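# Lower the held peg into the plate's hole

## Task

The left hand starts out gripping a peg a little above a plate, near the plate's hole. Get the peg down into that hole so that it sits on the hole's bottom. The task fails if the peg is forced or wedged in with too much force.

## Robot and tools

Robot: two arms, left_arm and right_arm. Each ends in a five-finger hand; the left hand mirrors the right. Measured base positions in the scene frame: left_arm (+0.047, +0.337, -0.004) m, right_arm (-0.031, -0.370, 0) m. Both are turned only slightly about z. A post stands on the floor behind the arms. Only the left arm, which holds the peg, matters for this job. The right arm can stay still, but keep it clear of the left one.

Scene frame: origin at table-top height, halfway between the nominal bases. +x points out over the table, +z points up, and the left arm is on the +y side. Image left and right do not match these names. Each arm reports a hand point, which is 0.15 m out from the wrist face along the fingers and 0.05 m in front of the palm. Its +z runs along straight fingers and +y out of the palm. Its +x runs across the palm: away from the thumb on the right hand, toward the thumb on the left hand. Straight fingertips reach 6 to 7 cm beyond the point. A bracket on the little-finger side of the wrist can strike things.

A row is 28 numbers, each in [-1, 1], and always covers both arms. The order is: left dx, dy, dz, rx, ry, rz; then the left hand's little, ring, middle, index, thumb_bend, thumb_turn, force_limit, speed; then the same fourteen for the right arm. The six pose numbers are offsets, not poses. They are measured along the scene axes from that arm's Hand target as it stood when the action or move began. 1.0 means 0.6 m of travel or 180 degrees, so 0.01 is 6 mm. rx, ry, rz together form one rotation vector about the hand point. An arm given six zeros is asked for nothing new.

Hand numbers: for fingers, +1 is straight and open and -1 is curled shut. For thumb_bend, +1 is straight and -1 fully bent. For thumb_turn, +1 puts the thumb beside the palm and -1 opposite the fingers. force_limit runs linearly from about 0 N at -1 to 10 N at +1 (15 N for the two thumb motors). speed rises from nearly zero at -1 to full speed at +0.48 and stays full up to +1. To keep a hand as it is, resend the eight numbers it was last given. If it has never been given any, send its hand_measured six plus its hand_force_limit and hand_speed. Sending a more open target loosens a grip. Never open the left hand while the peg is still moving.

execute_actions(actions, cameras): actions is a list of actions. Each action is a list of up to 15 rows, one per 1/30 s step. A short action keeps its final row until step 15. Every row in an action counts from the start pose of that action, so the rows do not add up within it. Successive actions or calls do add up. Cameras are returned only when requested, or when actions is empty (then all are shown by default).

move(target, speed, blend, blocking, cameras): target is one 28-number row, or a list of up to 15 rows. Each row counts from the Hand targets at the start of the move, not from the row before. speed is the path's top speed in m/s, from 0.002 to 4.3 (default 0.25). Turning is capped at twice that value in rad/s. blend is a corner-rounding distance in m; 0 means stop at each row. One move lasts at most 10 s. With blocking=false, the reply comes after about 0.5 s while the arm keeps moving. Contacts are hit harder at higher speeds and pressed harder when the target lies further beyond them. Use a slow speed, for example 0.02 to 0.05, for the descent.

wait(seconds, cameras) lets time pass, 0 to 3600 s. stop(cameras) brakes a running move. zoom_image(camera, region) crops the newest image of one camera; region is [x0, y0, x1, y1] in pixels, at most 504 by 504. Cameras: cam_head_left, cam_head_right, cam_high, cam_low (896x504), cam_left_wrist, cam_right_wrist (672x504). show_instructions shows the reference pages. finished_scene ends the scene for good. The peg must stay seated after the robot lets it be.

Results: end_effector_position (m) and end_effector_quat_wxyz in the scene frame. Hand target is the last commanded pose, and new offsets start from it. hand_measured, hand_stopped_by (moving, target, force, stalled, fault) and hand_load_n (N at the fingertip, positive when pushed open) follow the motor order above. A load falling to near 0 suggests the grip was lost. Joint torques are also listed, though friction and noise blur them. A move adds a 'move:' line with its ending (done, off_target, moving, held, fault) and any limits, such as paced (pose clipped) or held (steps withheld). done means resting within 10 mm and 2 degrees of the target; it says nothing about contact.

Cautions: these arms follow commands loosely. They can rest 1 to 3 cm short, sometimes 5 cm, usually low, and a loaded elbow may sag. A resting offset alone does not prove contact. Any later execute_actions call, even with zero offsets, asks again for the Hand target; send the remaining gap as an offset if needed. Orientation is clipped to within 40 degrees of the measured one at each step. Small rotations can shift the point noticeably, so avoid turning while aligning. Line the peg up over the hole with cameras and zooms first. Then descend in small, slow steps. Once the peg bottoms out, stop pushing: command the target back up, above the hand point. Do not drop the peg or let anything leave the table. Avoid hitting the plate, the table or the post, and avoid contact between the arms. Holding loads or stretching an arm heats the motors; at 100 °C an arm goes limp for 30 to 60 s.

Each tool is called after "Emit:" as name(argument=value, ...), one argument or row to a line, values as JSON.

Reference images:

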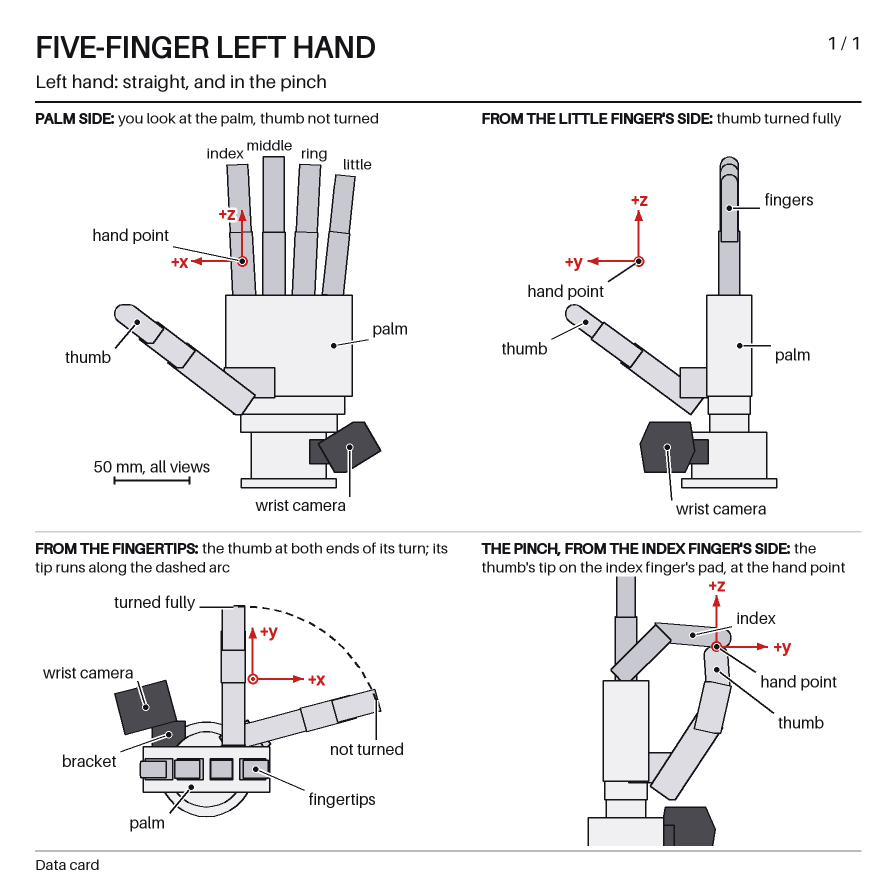

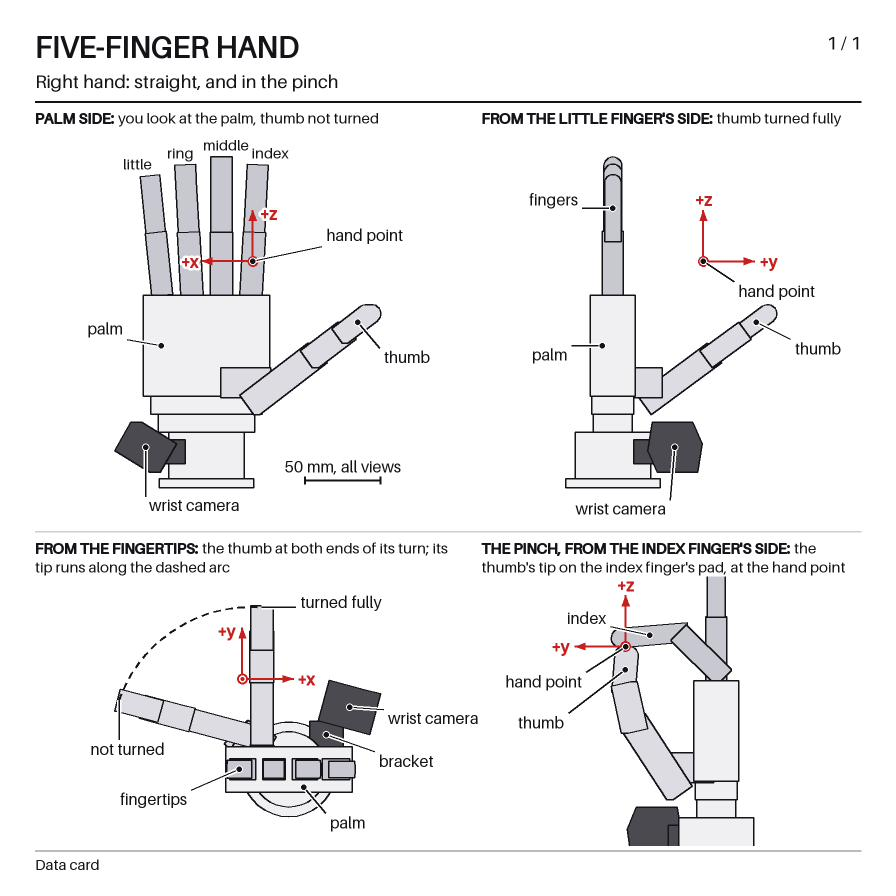

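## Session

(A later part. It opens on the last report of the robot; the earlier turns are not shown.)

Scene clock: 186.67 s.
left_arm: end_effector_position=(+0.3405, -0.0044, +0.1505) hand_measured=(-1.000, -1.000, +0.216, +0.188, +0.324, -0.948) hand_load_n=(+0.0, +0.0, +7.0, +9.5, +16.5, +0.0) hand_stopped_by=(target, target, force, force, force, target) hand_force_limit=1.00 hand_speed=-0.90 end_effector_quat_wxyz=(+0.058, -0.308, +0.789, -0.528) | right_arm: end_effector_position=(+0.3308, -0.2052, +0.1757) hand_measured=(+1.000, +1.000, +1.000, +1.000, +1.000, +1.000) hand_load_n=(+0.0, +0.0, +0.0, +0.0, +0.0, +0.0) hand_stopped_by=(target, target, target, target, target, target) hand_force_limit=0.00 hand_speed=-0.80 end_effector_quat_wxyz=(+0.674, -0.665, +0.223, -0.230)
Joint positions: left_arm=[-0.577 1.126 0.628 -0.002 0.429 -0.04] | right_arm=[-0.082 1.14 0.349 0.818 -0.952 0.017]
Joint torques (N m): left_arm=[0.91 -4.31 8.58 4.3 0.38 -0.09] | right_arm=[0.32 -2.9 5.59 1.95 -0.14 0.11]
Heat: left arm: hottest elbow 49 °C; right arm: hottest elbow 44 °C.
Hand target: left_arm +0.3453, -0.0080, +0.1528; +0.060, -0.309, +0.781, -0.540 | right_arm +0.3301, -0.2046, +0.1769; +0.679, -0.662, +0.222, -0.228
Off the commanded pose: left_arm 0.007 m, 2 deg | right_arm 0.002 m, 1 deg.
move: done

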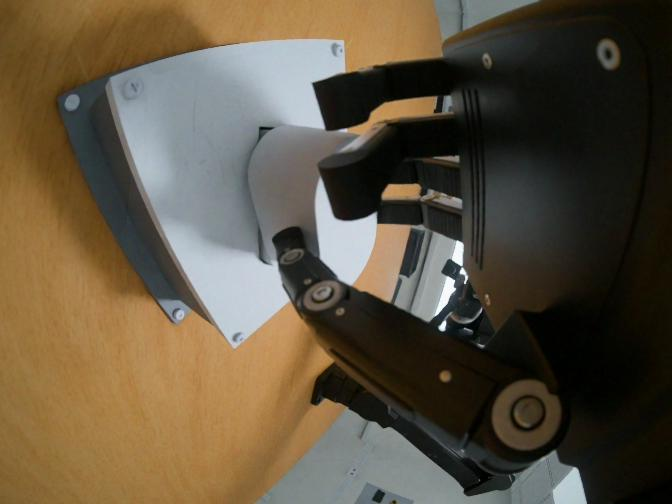

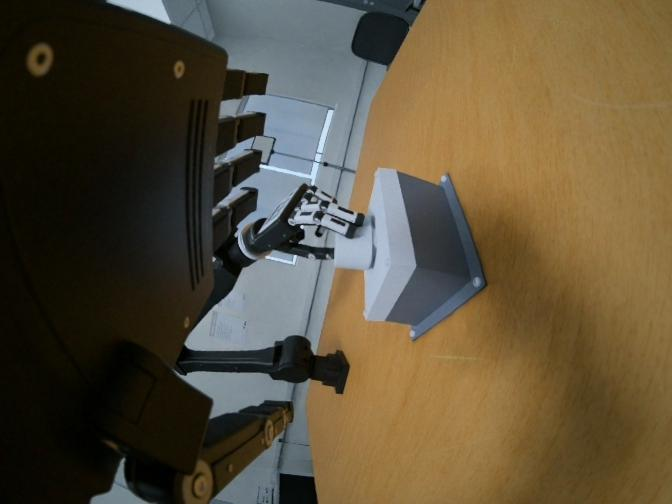

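Emit:
move(
  target=[0.0006, -0.0006, -0.005, 0, 0, 0, -1, -1, 0.216, 0.188, 0.324, -0.948, 1.0, -0.9, 0, 0, 0, 0, 0, 0, 1, 1, 1, 1, 1, 1, 0, -0.8],
  speed=0.02,
  cameras=["cam_left_wrist", "cam_right_wrist", "cam_low"],
)

Emit:
zoom_image(
  camera="cam_right_wrist",
  region=[350, 210, 390, 250],
)

Emit:
zoom_image(
  camera="cam_right_wrist",
  region=[350, 245, 390, 285],
)

Emit:
zoom_image(
  camera="cam_low",
  region=[490, 264, 530, 304],
)

Emit:
zoom_image(
  camera="cam_left_wrist",
  region=[225, 110, 335, 220],
)

Scene clock: 187.70 s.
left_arm: end_effector_position=(+0.3407, -0.0048, +0.1501) hand_measured=(-1.000, -1.000, +0.216, +0.188, +0.326, -0.948) hand_load_n=(+0.0, +0.0, +6.0, +8.5, +17.0, +0.0) hand_stopped_by=(target, target, force, force, force, target) hand_force_limit=1.00 hand_speed=-0.90 end_effector_quat_wxyz=(+0.058, -0.308, +0.788, -0.530) | right_arm: end_effector_position=(+0.3308, -0.2052, +0.1757) hand_measured=(+1.000, +1.000, +1.000, +1.000, +1.000, +1.000) hand_load_n=(+0.0, +0.0, -0.5, +0.0, +0.0, -0.5) hand_stopped_by=(target, target, target, target, target, target) hand_force_limit=0.00 hand_speed=-0.80 end_effector_quat_wxyz=(+0.674, -0.665, +0.223, -0.230)
Joint positions: left_arm=[-0.577 1.127 0.624 0.009 0.429 -0.043] | right_arm=[-0.082 1.14 0.349 0.818 -0.952 0.017]
Joint torques (N m): left_arm=[0.97 -3.84 8.53 4.36 0.35 -0.07] | right_arm=[0.32 -2.84 5.59 1.95 -0.14 0.11]
Heat: left arm: hottest elbow 49 °C; right arm: hottest elbow 44 °C.
Hand target: left_arm +0.3457, -0.0084, +0.1498; +0.059, -0.309, +0.781, -0.540 | right_arm +0.3301, -0.2046, +0.1769; +0.679, -0.662, +0.222, -0.228
Off the commanded pose: left_arm 0.006 m, 1 deg | right_arm 0.002 m, 1 deg.
move: done
Images, in order (width x height): cam_low 896x504, cam_left_wrist 672x504, cam_right_wrist 672x504.

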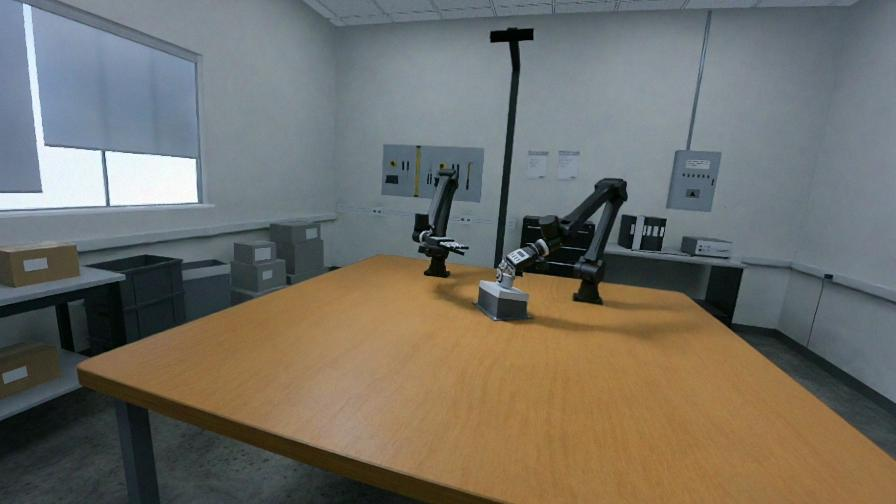

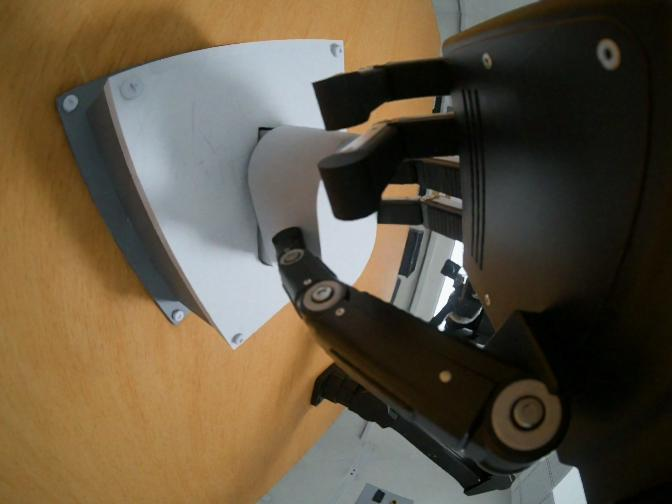

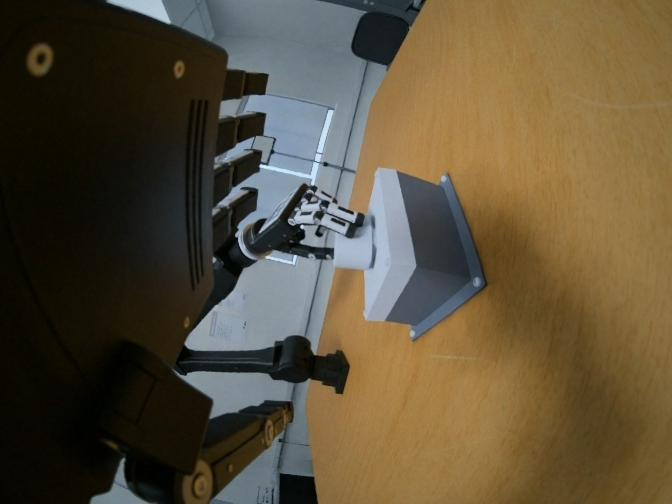

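Scaled by 12.600 from the camera's image (finer frame: 960x720).

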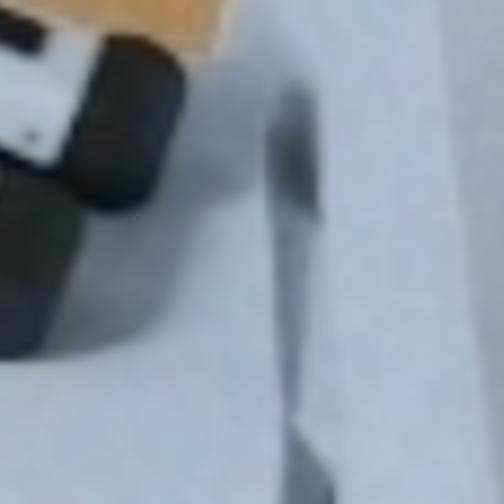

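Scaled by 12.600 from the camera's image (finer frame: 960x720).

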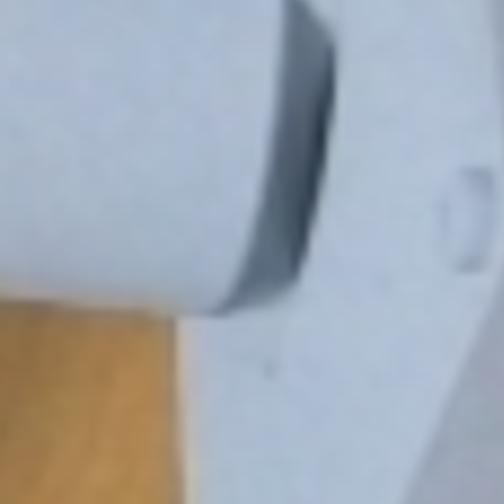

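Scaled by 12.600 from the camera's image (finer frame: 1280x720).

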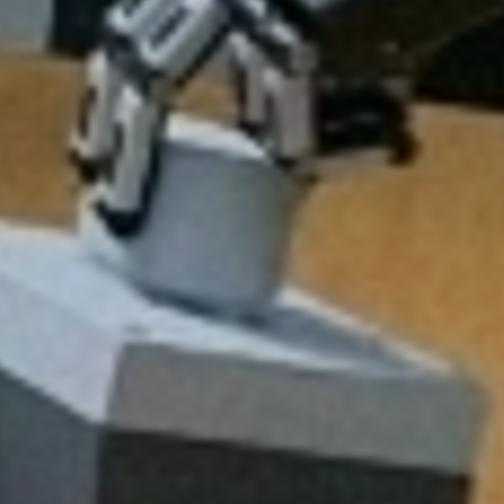

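Scaled by 4.582 from the camera's image (finer frame: 960x720).

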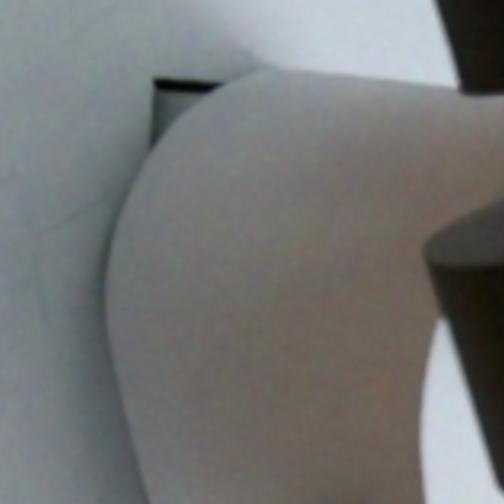

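Emit:
zoom_image(
  camera="cam_right_wrist",
  region=[364, 214, 384, 234],
)

Emit:
zoom_image(
  camera="cam_right_wrist",
  region=[364, 234, 384, 254],
)

Emit:
zoom_image(
  camera="cam_right_wrist",
  region=[360, 252, 384, 276],
)

Emit:
zoom_image(
  camera="cam_left_wrist",
  region=[240, 220, 300, 280],
)

Emit:
zoom_image(
  camera="cam_left_wrist",
  region=[245, 115, 285, 155],
)

Scaled by 25.200 from the camera's image (finer frame: 960x720).

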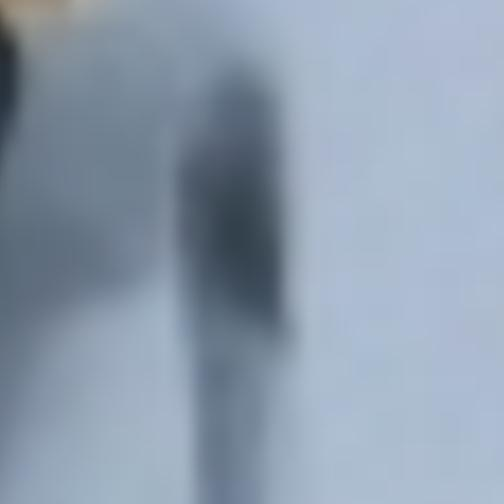

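Scaled by 25.200 from the camera's image (finer frame: 960x720).

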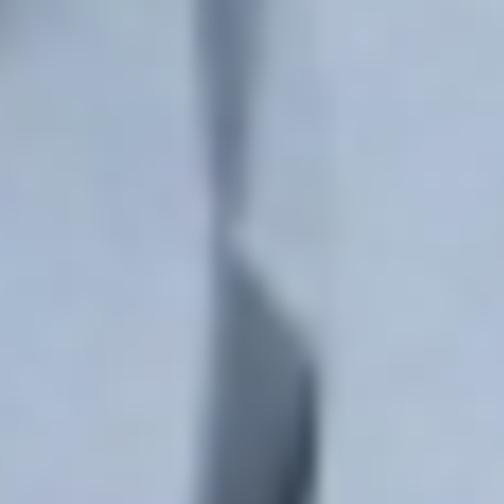

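Scaled by 21.000 from the camera's image (finer frame: 960x720).

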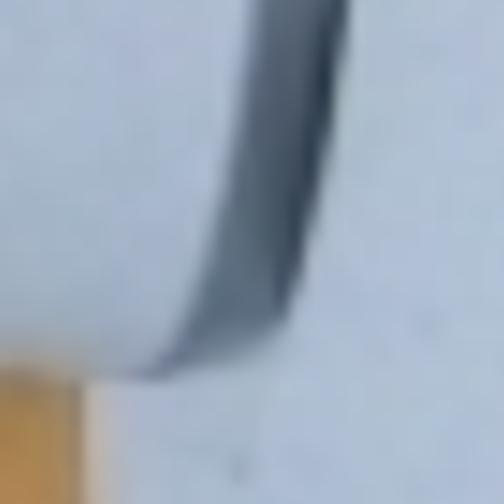

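Scaled by 8.400 from the camera's image (finer frame: 960x720).

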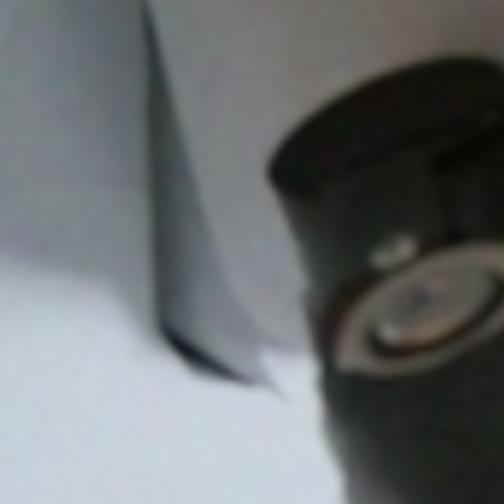

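Scaled by 12.600 from the camera's image (finer frame: 960x720).

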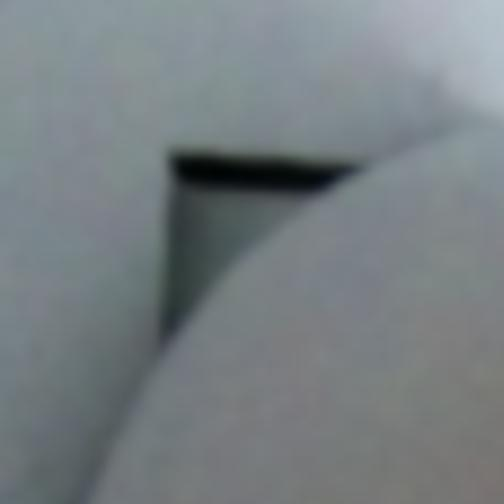

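Emit:
wait(
  seconds=0.1,
  cameras=["all"],
)

Emit:
zoom_image(
  camera="cam_low",
  region=[494, 270, 520, 296],
)

Emit:
zoom_image(
  camera="cam_high",
  region=[430, 190, 510, 280],
)

Emit:
zoom_image(
  camera="cam_low",
  region=[470, 255, 540, 325],
)

Scene clock: 191.33 s.
left_arm: end_effector_position=(+0.3408, -0.0048, +0.1502) hand_measured=(-1.000, -1.000, +0.216, +0.188, +0.326, -0.948) hand_load_n=(+0.0, +0.0, +5.5, +9.0, +16.5, +0.0) hand_stopped_by=(target, target, force, force, force, target) hand_force_limit=1.00 hand_speed=-0.90 end_effector_quat_wxyz=(+0.058, -0.308, +0.788, -0.530) | right_arm: end_effector_position=(+0.3308, -0.2052, +0.1757) hand_measured=(+1.000, +1.000, +1.000, +1.000, +1.000, +1.000) hand_load_n=(+0.0, +0.0, +0.0, +0.0, +0.0, +0.0) hand_stopped_by=(target, target, target, target, target, target) hand_force_limit=0.00 hand_speed=-0.80 end_effector_quat_wxyz=(+0.674, -0.665, +0.223, -0.230)
Joint positions: left_arm=[-0.577 1.127 0.624 0.009 0.429 -0.043] | right_arm=[-0.082 1.14 0.349 0.818 -0.952 0.017]
Joint torques (N m): left_arm=[0.79 -3.78 8.54 4.31 0.35 -0.07] | right_arm=[0.38 -2.84 5.6 1.96 -0.13 0.11]
Heat: left arm: hottest elbow 48 °C; right arm: hottest elbow 44 °C.
Hand target: left_arm +0.3457, -0.0084, +0.1498; +0.059, -0.309, +0.781, -0.540 | right_arm +0.3301, -0.2046, +0.1769; +0.679, -0.662, +0.222, -0.228
Off the commanded pose: left_arm 0.006 m, 1 deg | right_arm 0.002 m, 1 deg.
wait: 0.10 s; at rest from the start

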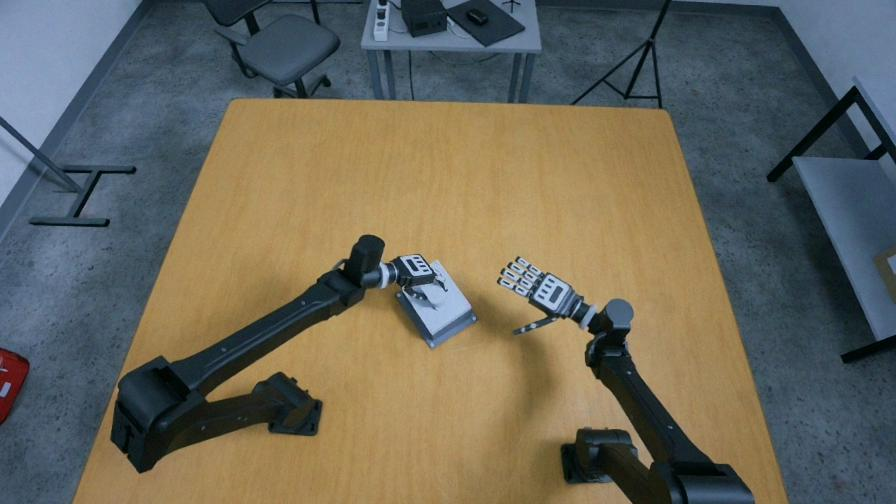

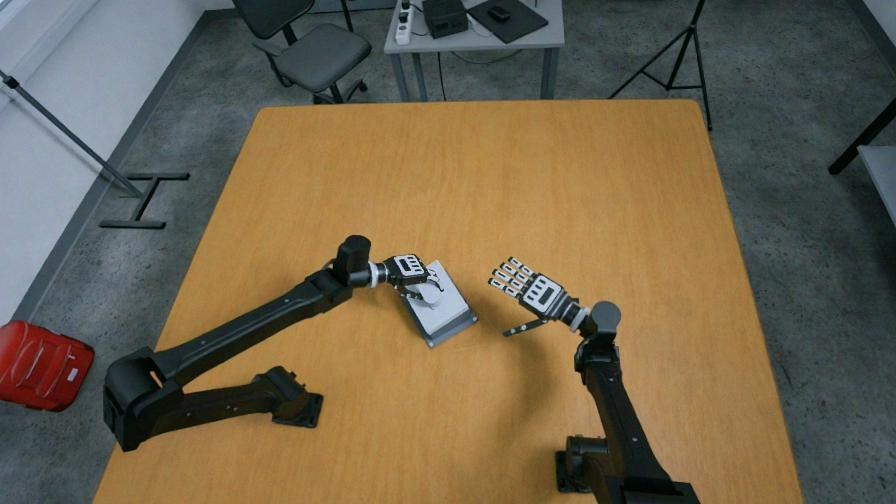

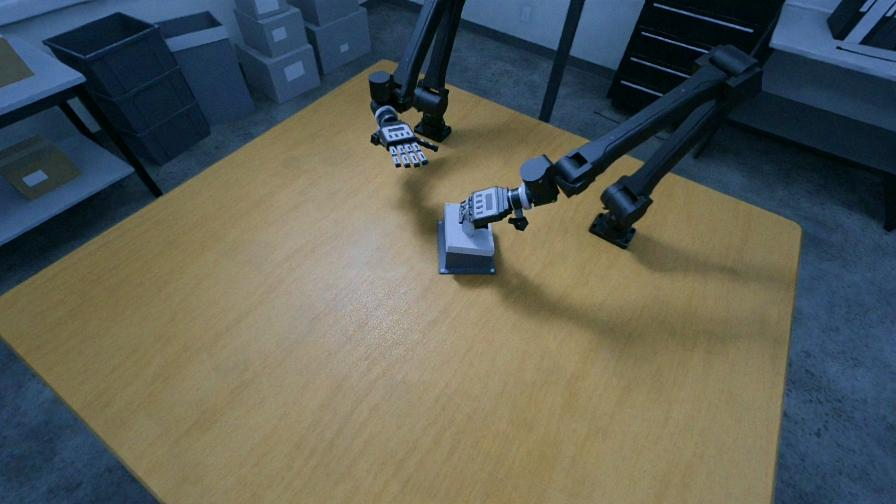

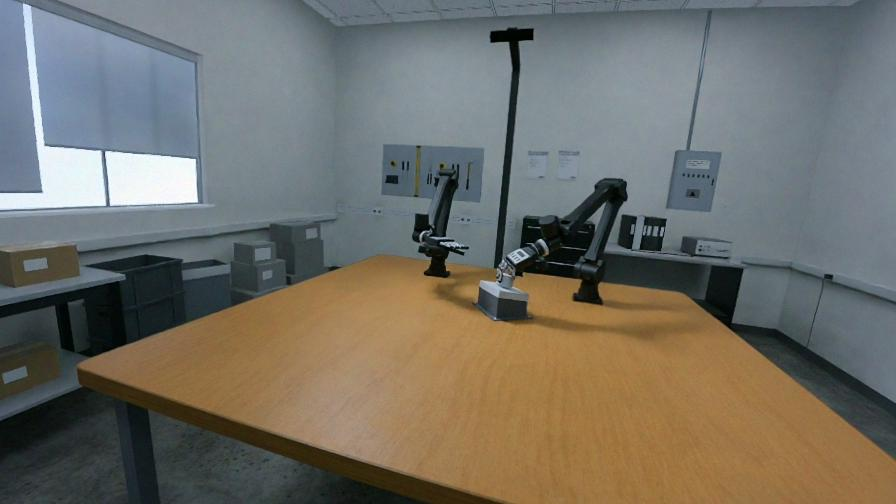

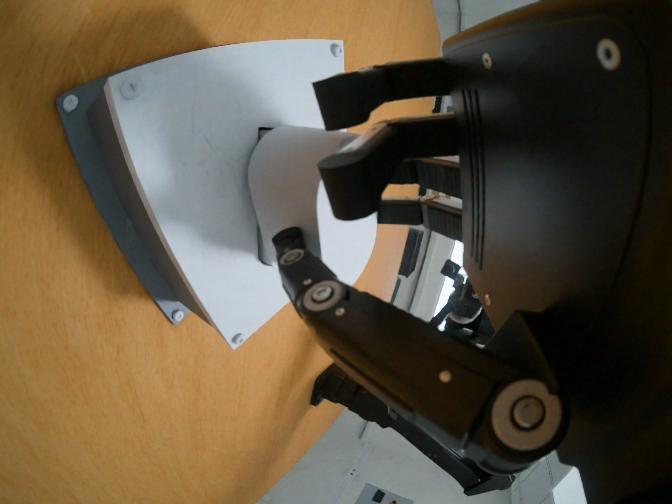

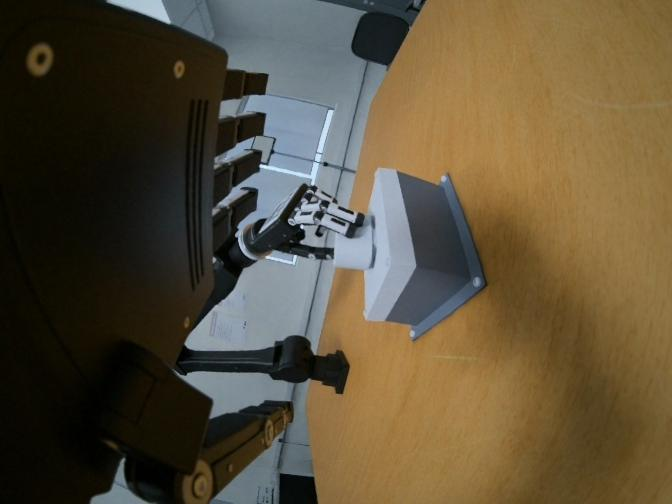

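Scaled by 19.385 from the camera's image (finer frame: 1280x720).

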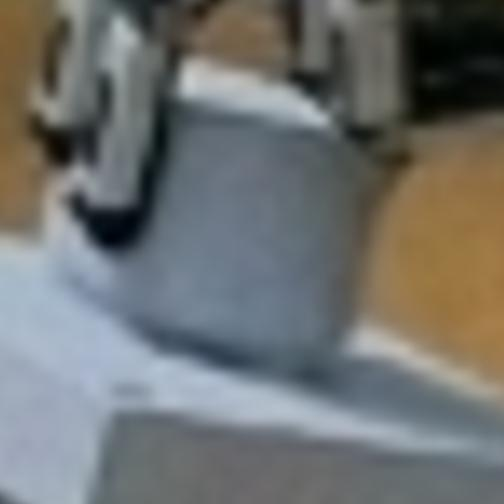

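Scaled by 5.600 from the camera's image (finer frame: 1280x720).

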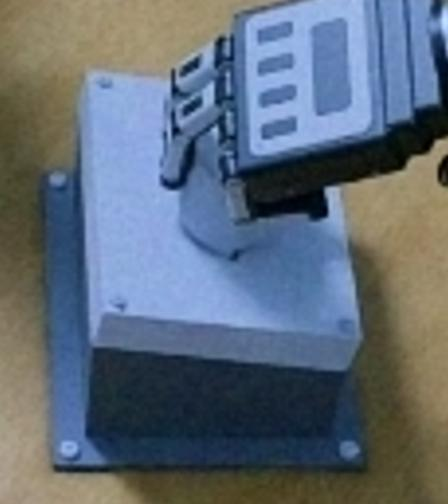

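Scaled by 7.200 from the camera's image (finer frame: 1280x720).

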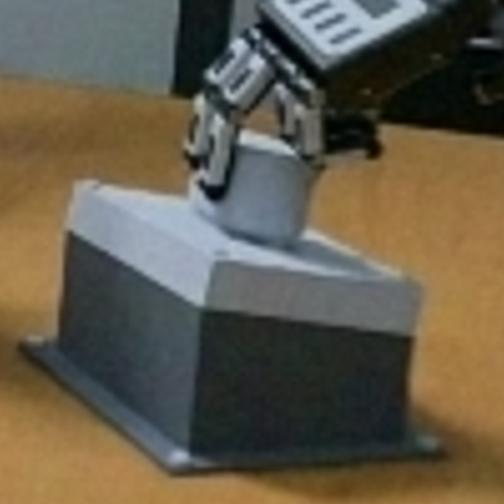

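Emit:
execute_actions(
  actions=[],
)

Emit:
zoom_image(
  camera="cam_right_wrist",
  region=[340, 90, 420, 150],
)

Emit:
zoom_image(
  camera="cam_left_wrist",
  region=[210, 90, 310, 165],
)

Emit:
zoom_image(
  camera="cam_low",
  region=[490, 262, 530, 298],
)

Scene clock: 192.17 s.
left_arm: end_effector_position=(+0.3408, -0.0048, +0.1502) hand_measured=(-1.000, -1.000, +0.216, +0.188, +0.326, -0.948) hand_load_n=(+0.0, +0.0, +5.5, +8.5, +16.5, +0.0) hand_stopped_by=(target, target, force, force, force, target) hand_force_limit=1.00 hand_speed=-0.90 end_effector_quat_wxyz=(+0.058, -0.308, +0.788, -0.530) | right_arm: end_effector_position=(+0.3308, -0.2052, +0.1757) hand_measured=(+1.000, +1.000, +1.000, +1.000, +1.000, +1.000) hand_load_n=(+0.0, +0.0, +0.0, +0.0, +0.0, +0.0) hand_stopped_by=(target, target, target, target, target, target) hand_force_limit=0.00 hand_speed=-0.80 end_effector_quat_wxyz=(+0.674, -0.665, +0.223, -0.230)
Joint positions: left_arm=[-0.577 1.127 0.624 0.009 0.429 -0.043] | right_arm=[-0.082 1.14 0.349 0.818 -0.952 0.017]
Joint velocities: within noise
Joint torques (N m): left_arm=[0.85 -3.9 8.53 4.31 0.35 -0.07] | right_arm=[0.38 -2.84 5.6 1.95 -0.14 0.11]
Heat: left arm: hottest elbow 48 °C; right arm: hottest elbow 44 °C.
Hand target: left_arm +0.3457, -0.0084, +0.1498; +0.059, -0.309, +0.781, -0.540 | right_arm +0.3301, -0.2046, +0.1769; +0.679, -0.662, +0.222, -0.228
Off the commanded pose: left_arm 0.006 m, 1 deg | right_arm 0.002 m, 1 deg.

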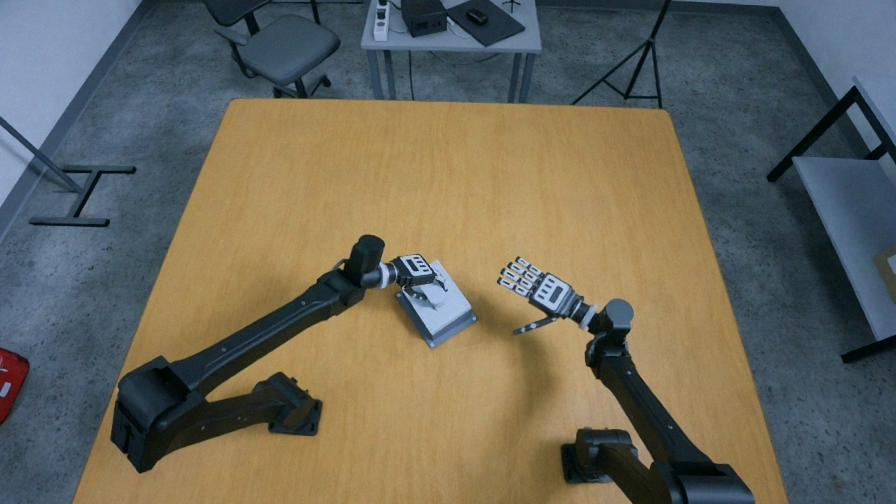

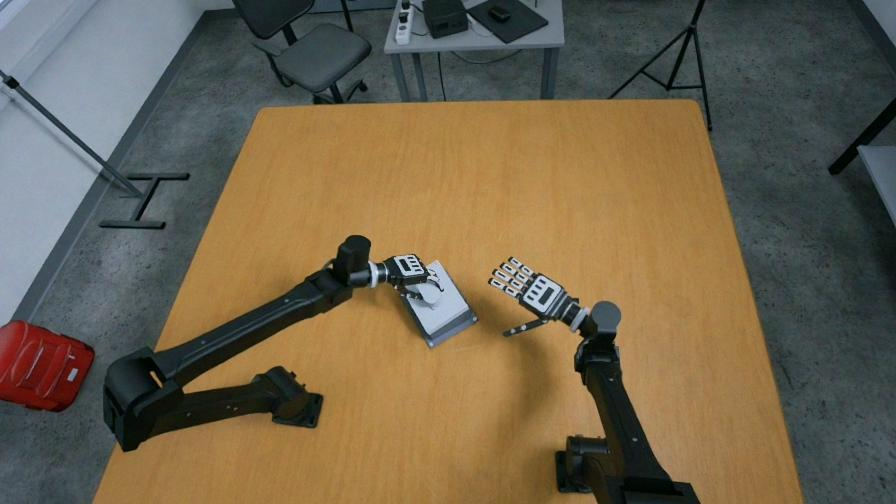

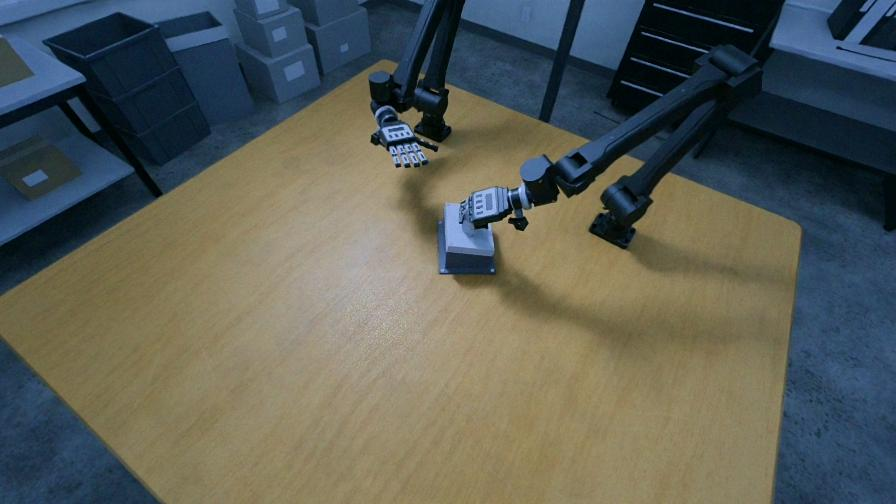

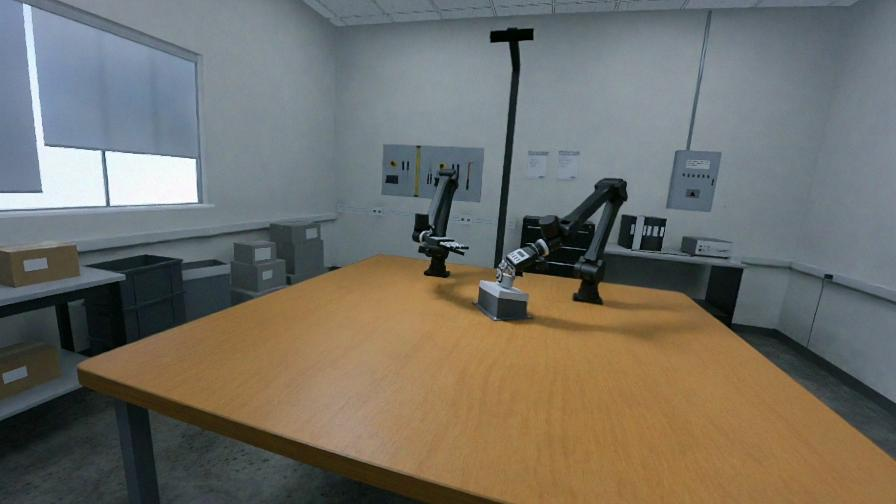

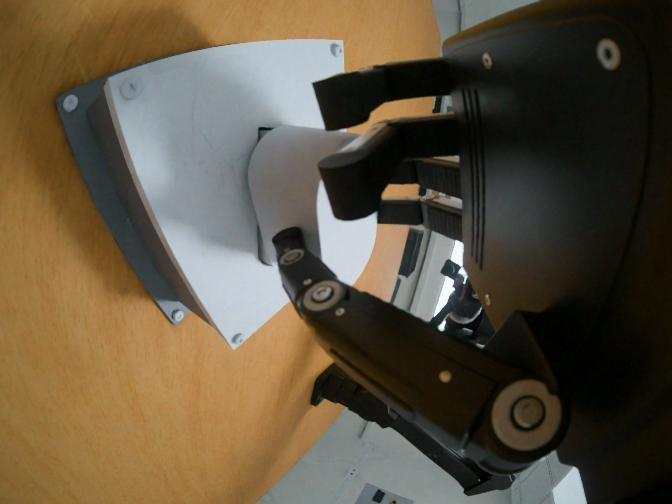

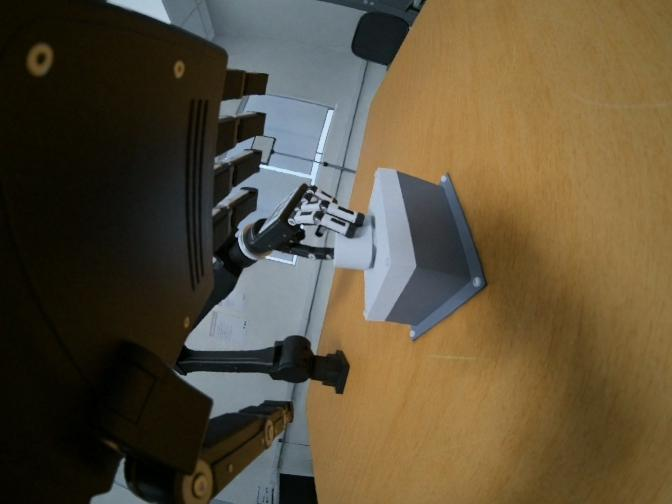

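Scaled by 6.300 from the camera's image (finer frame: 960x720).

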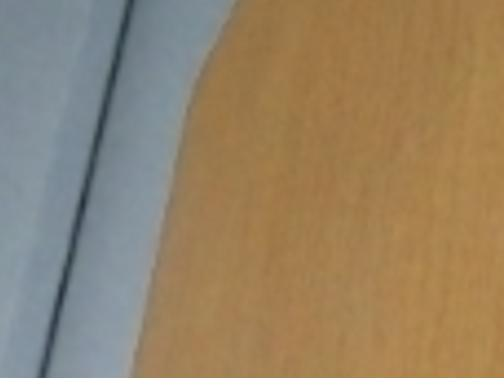

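Scaled by 5.040 from the camera's image (finer frame: 960x720).

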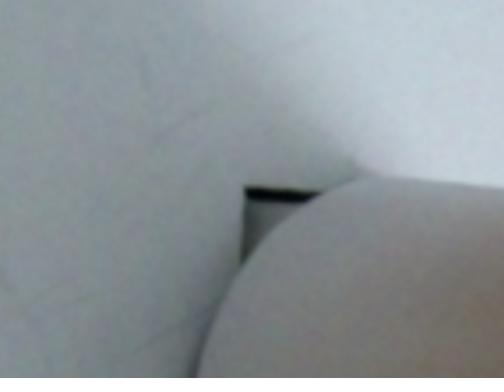

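Scaled by 12.600 from the camera's image (finer frame: 1280x720).

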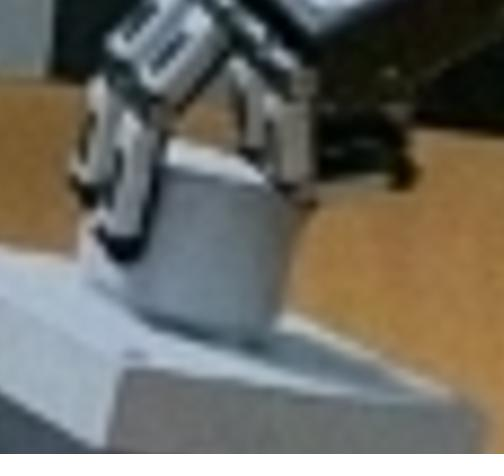

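Emit:
zoom_image(
  camera="cam_right_wrist",
  region=[325, 200, 415, 290],
)

Emit:
zoom_image(
  camera="cam_left_wrist",
  region=[235, 110, 385, 280],
)

Scaled by 5.600 from the camera's image (finer frame: 960x720).

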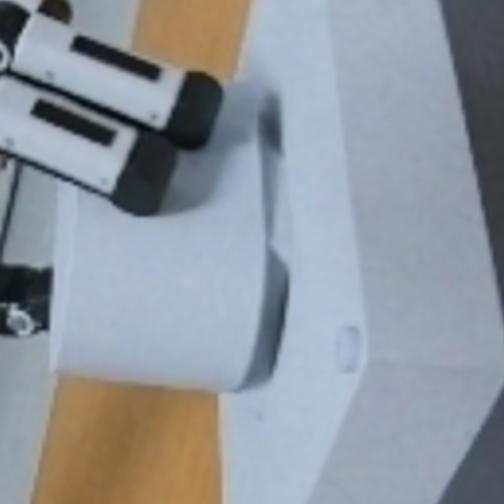

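Scaled by 2.965 from the camera's image (finer frame: 960x720).

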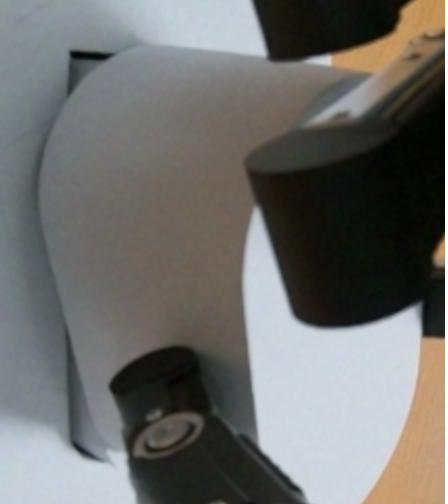

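Emit:
move(
  target=[0.0005,0.003,-0.003,-0.012,0,0,-1,-1,0.216,0.188,0.324,-0.948,1.0,-0.9,0,0,0,0,0,0,1,1,1,1,1,1,0,-0.8],
  speed=0.02,
  cameras=["cam_left_wrist","cam_right_wrist","cam_low"],
)

Emit:
zoom_image(
  camera="cam_right_wrist",
  region=[325, 200, 415, 290],
)

Emit:
zoom_image(
  camera="cam_left_wrist",
  region=[235, 110, 385, 280],
)

Emit:
zoom_image(
  camera="cam_low",
  region=[490, 262, 530, 298],
)

Scene clock: 194.23 s.
left_arm: end_effector_position=(+0.3408, -0.0043, +0.1495) hand_measured=(-1.000, -1.000, +0.216, +0.188, +0.326, -0.948) hand_load_n=(+0.0, +0.0, +4.5, +8.5, +16.5, +0.0) hand_stopped_by=(target, target, force, force, force, target) hand_force_limit=1.00 hand_speed=-0.90 end_effector_quat_wxyz=(+0.053, -0.306, +0.778, -0.546) | right_arm: end_effector_position=(+0.3308, -0.2052, +0.1757) hand_measured=(+1.000, +1.000, +1.000, +1.000, +1.000, +1.000) hand_load_n=(-0.5, +0.0, -0.5, +0.0, +0.0, -0.5) hand_stopped_by=(target, target, target, target, target, target) hand_force_limit=0.00 hand_speed=-0.80 end_effector_quat_wxyz=(+0.674, -0.665, +0.223, -0.230)
Joint positions: left_arm=[-0.563 1.13 0.598 0.073 0.457 -0.063] | right_arm=[-0.082 1.14 0.349 0.818 -0.952 0.017]
Joint torques (N m): left_arm=[1.03 -3.66 8.38 4.29 0.39 -0.08] | right_arm=[0.32 -2.84 5.57 1.95 -0.14 0.11]
Heat: left arm: hottest elbow 48 °C; right arm: hottest elbow 44 °C.
Hand target: left_arm +0.3461, -0.0066, +0.1482; +0.054, -0.310, +0.770, -0.554 | right_arm +0.3301, -0.2046, +0.1769; +0.679, -0.662, +0.222, -0.228
Off the commanded pose: left_arm 0.006 m, 1 deg | right_arm 0.002 m, 1 deg.
move: done
Images, in order (width x height): cam_low 896x504, cam_left_wrist 672x504, cam_right_wrist 672x504.

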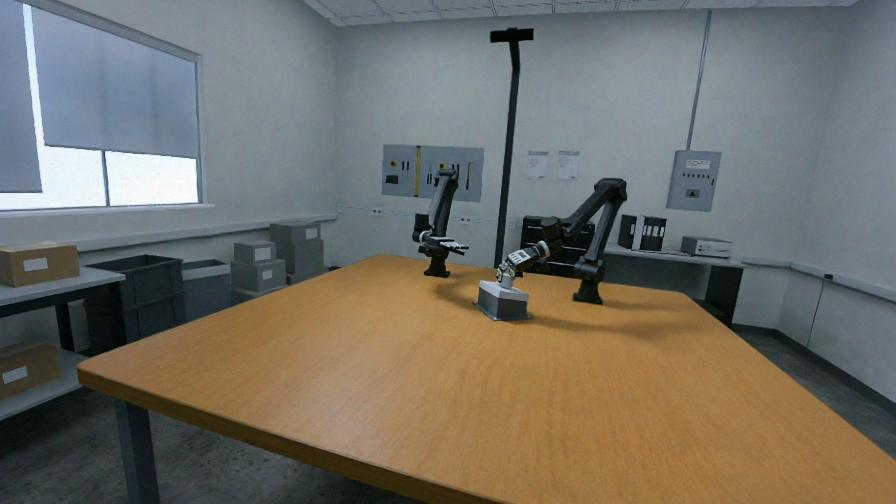

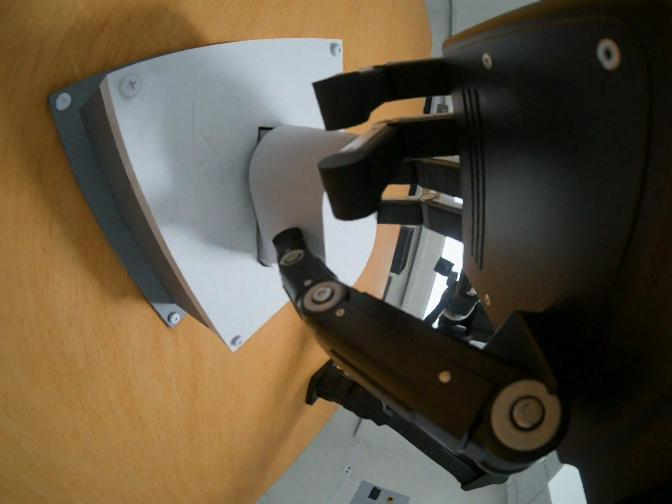

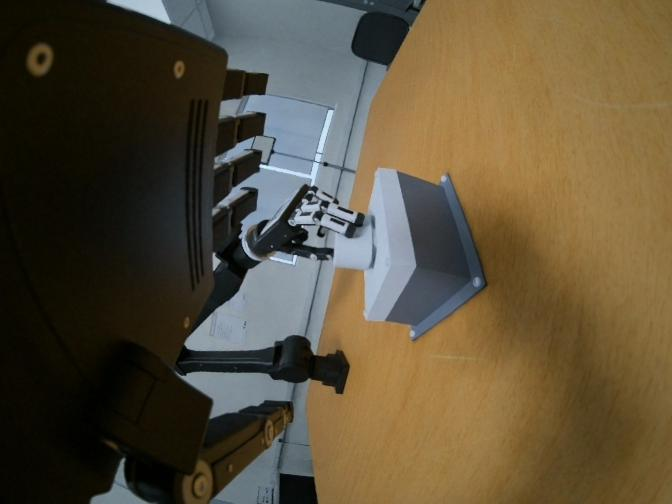

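Scaled by 5.600 from the camera's image (finer frame: 960x720).

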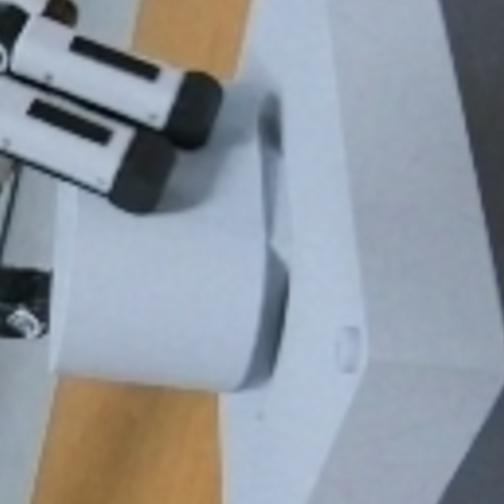

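Scaled by 2.965 from the camera's image (finer frame: 960x720).

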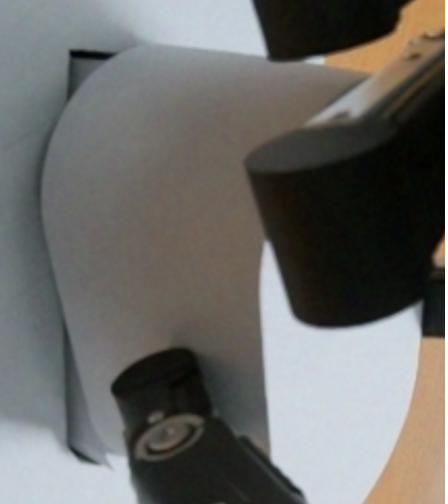

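Scaled by 12.600 from the camera's image (finer frame: 1280x720).

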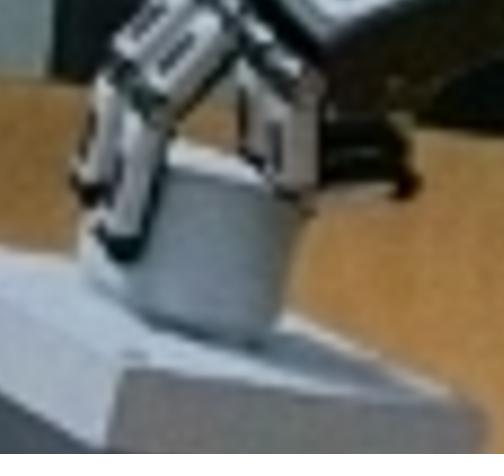

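Emit:
move(
  target=[0,0,0,0,0,0,-1,-1,0.23,0.20,0.345,-0.948,1.0,-0.94,0,0,0,0,0,0,1,1,1,1,1,1,0,-0.8],
  speed=0.02,
)

Scene clock: 195.60 s.
left_arm: end_effector_position=(+0.3406, -0.0042, +0.1493) hand_measured=(-1.000, -1.000, +0.230, +0.202, +0.350, -0.948) hand_load_n=(+0.0, +0.0, +1.5, +7.0, +11.0, +0.0) hand_stopped_by=(target, target, target, target, target, target) hand_force_limit=1.00 hand_speed=-0.94 end_effector_quat_wxyz=(+0.052, -0.308, +0.777, -0.546) | right_arm: end_effector_position=(+0.3308, -0.2052, +0.1757) hand_measured=(+1.000, +1.000, +1.000, +1.000, +1.000, +1.000) hand_load_n=(+0.0, -0.5, +0.0, +0.0, +0.0, +0.0) hand_stopped_by=(target, target, target, target, target, target) hand_force_limit=0.00 hand_speed=-0.80 end_effector_quat_wxyz=(+0.674, -0.665, +0.223, -0.230)
Joint positions: left_arm=[-0.563 1.13 0.598 0.073 0.458 -0.066] | right_arm=[-0.082 1.14 0.349 0.818 -0.952 0.017]
Joint torques (N m): left_arm=[1.08 -3.72 8.43 4.29 0.36 -0.07] | right_arm=[0.32 -2.9 5.59 1.95 -0.14 0.11]
Heat: left arm: hottest elbow 48 °C; right arm: hottest elbow 44 °C.
Hand target: left_arm +0.3460, -0.0066, +0.1481; +0.054, -0.310, +0.771, -0.554 | right_arm +0.3301, -0.2046, +0.1769; +0.679, -0.662, +0.222, -0.228
Off the commanded pose: left_arm 0.006 m, 1 deg | right_arm 0.002 m, 1 deg.
move: done


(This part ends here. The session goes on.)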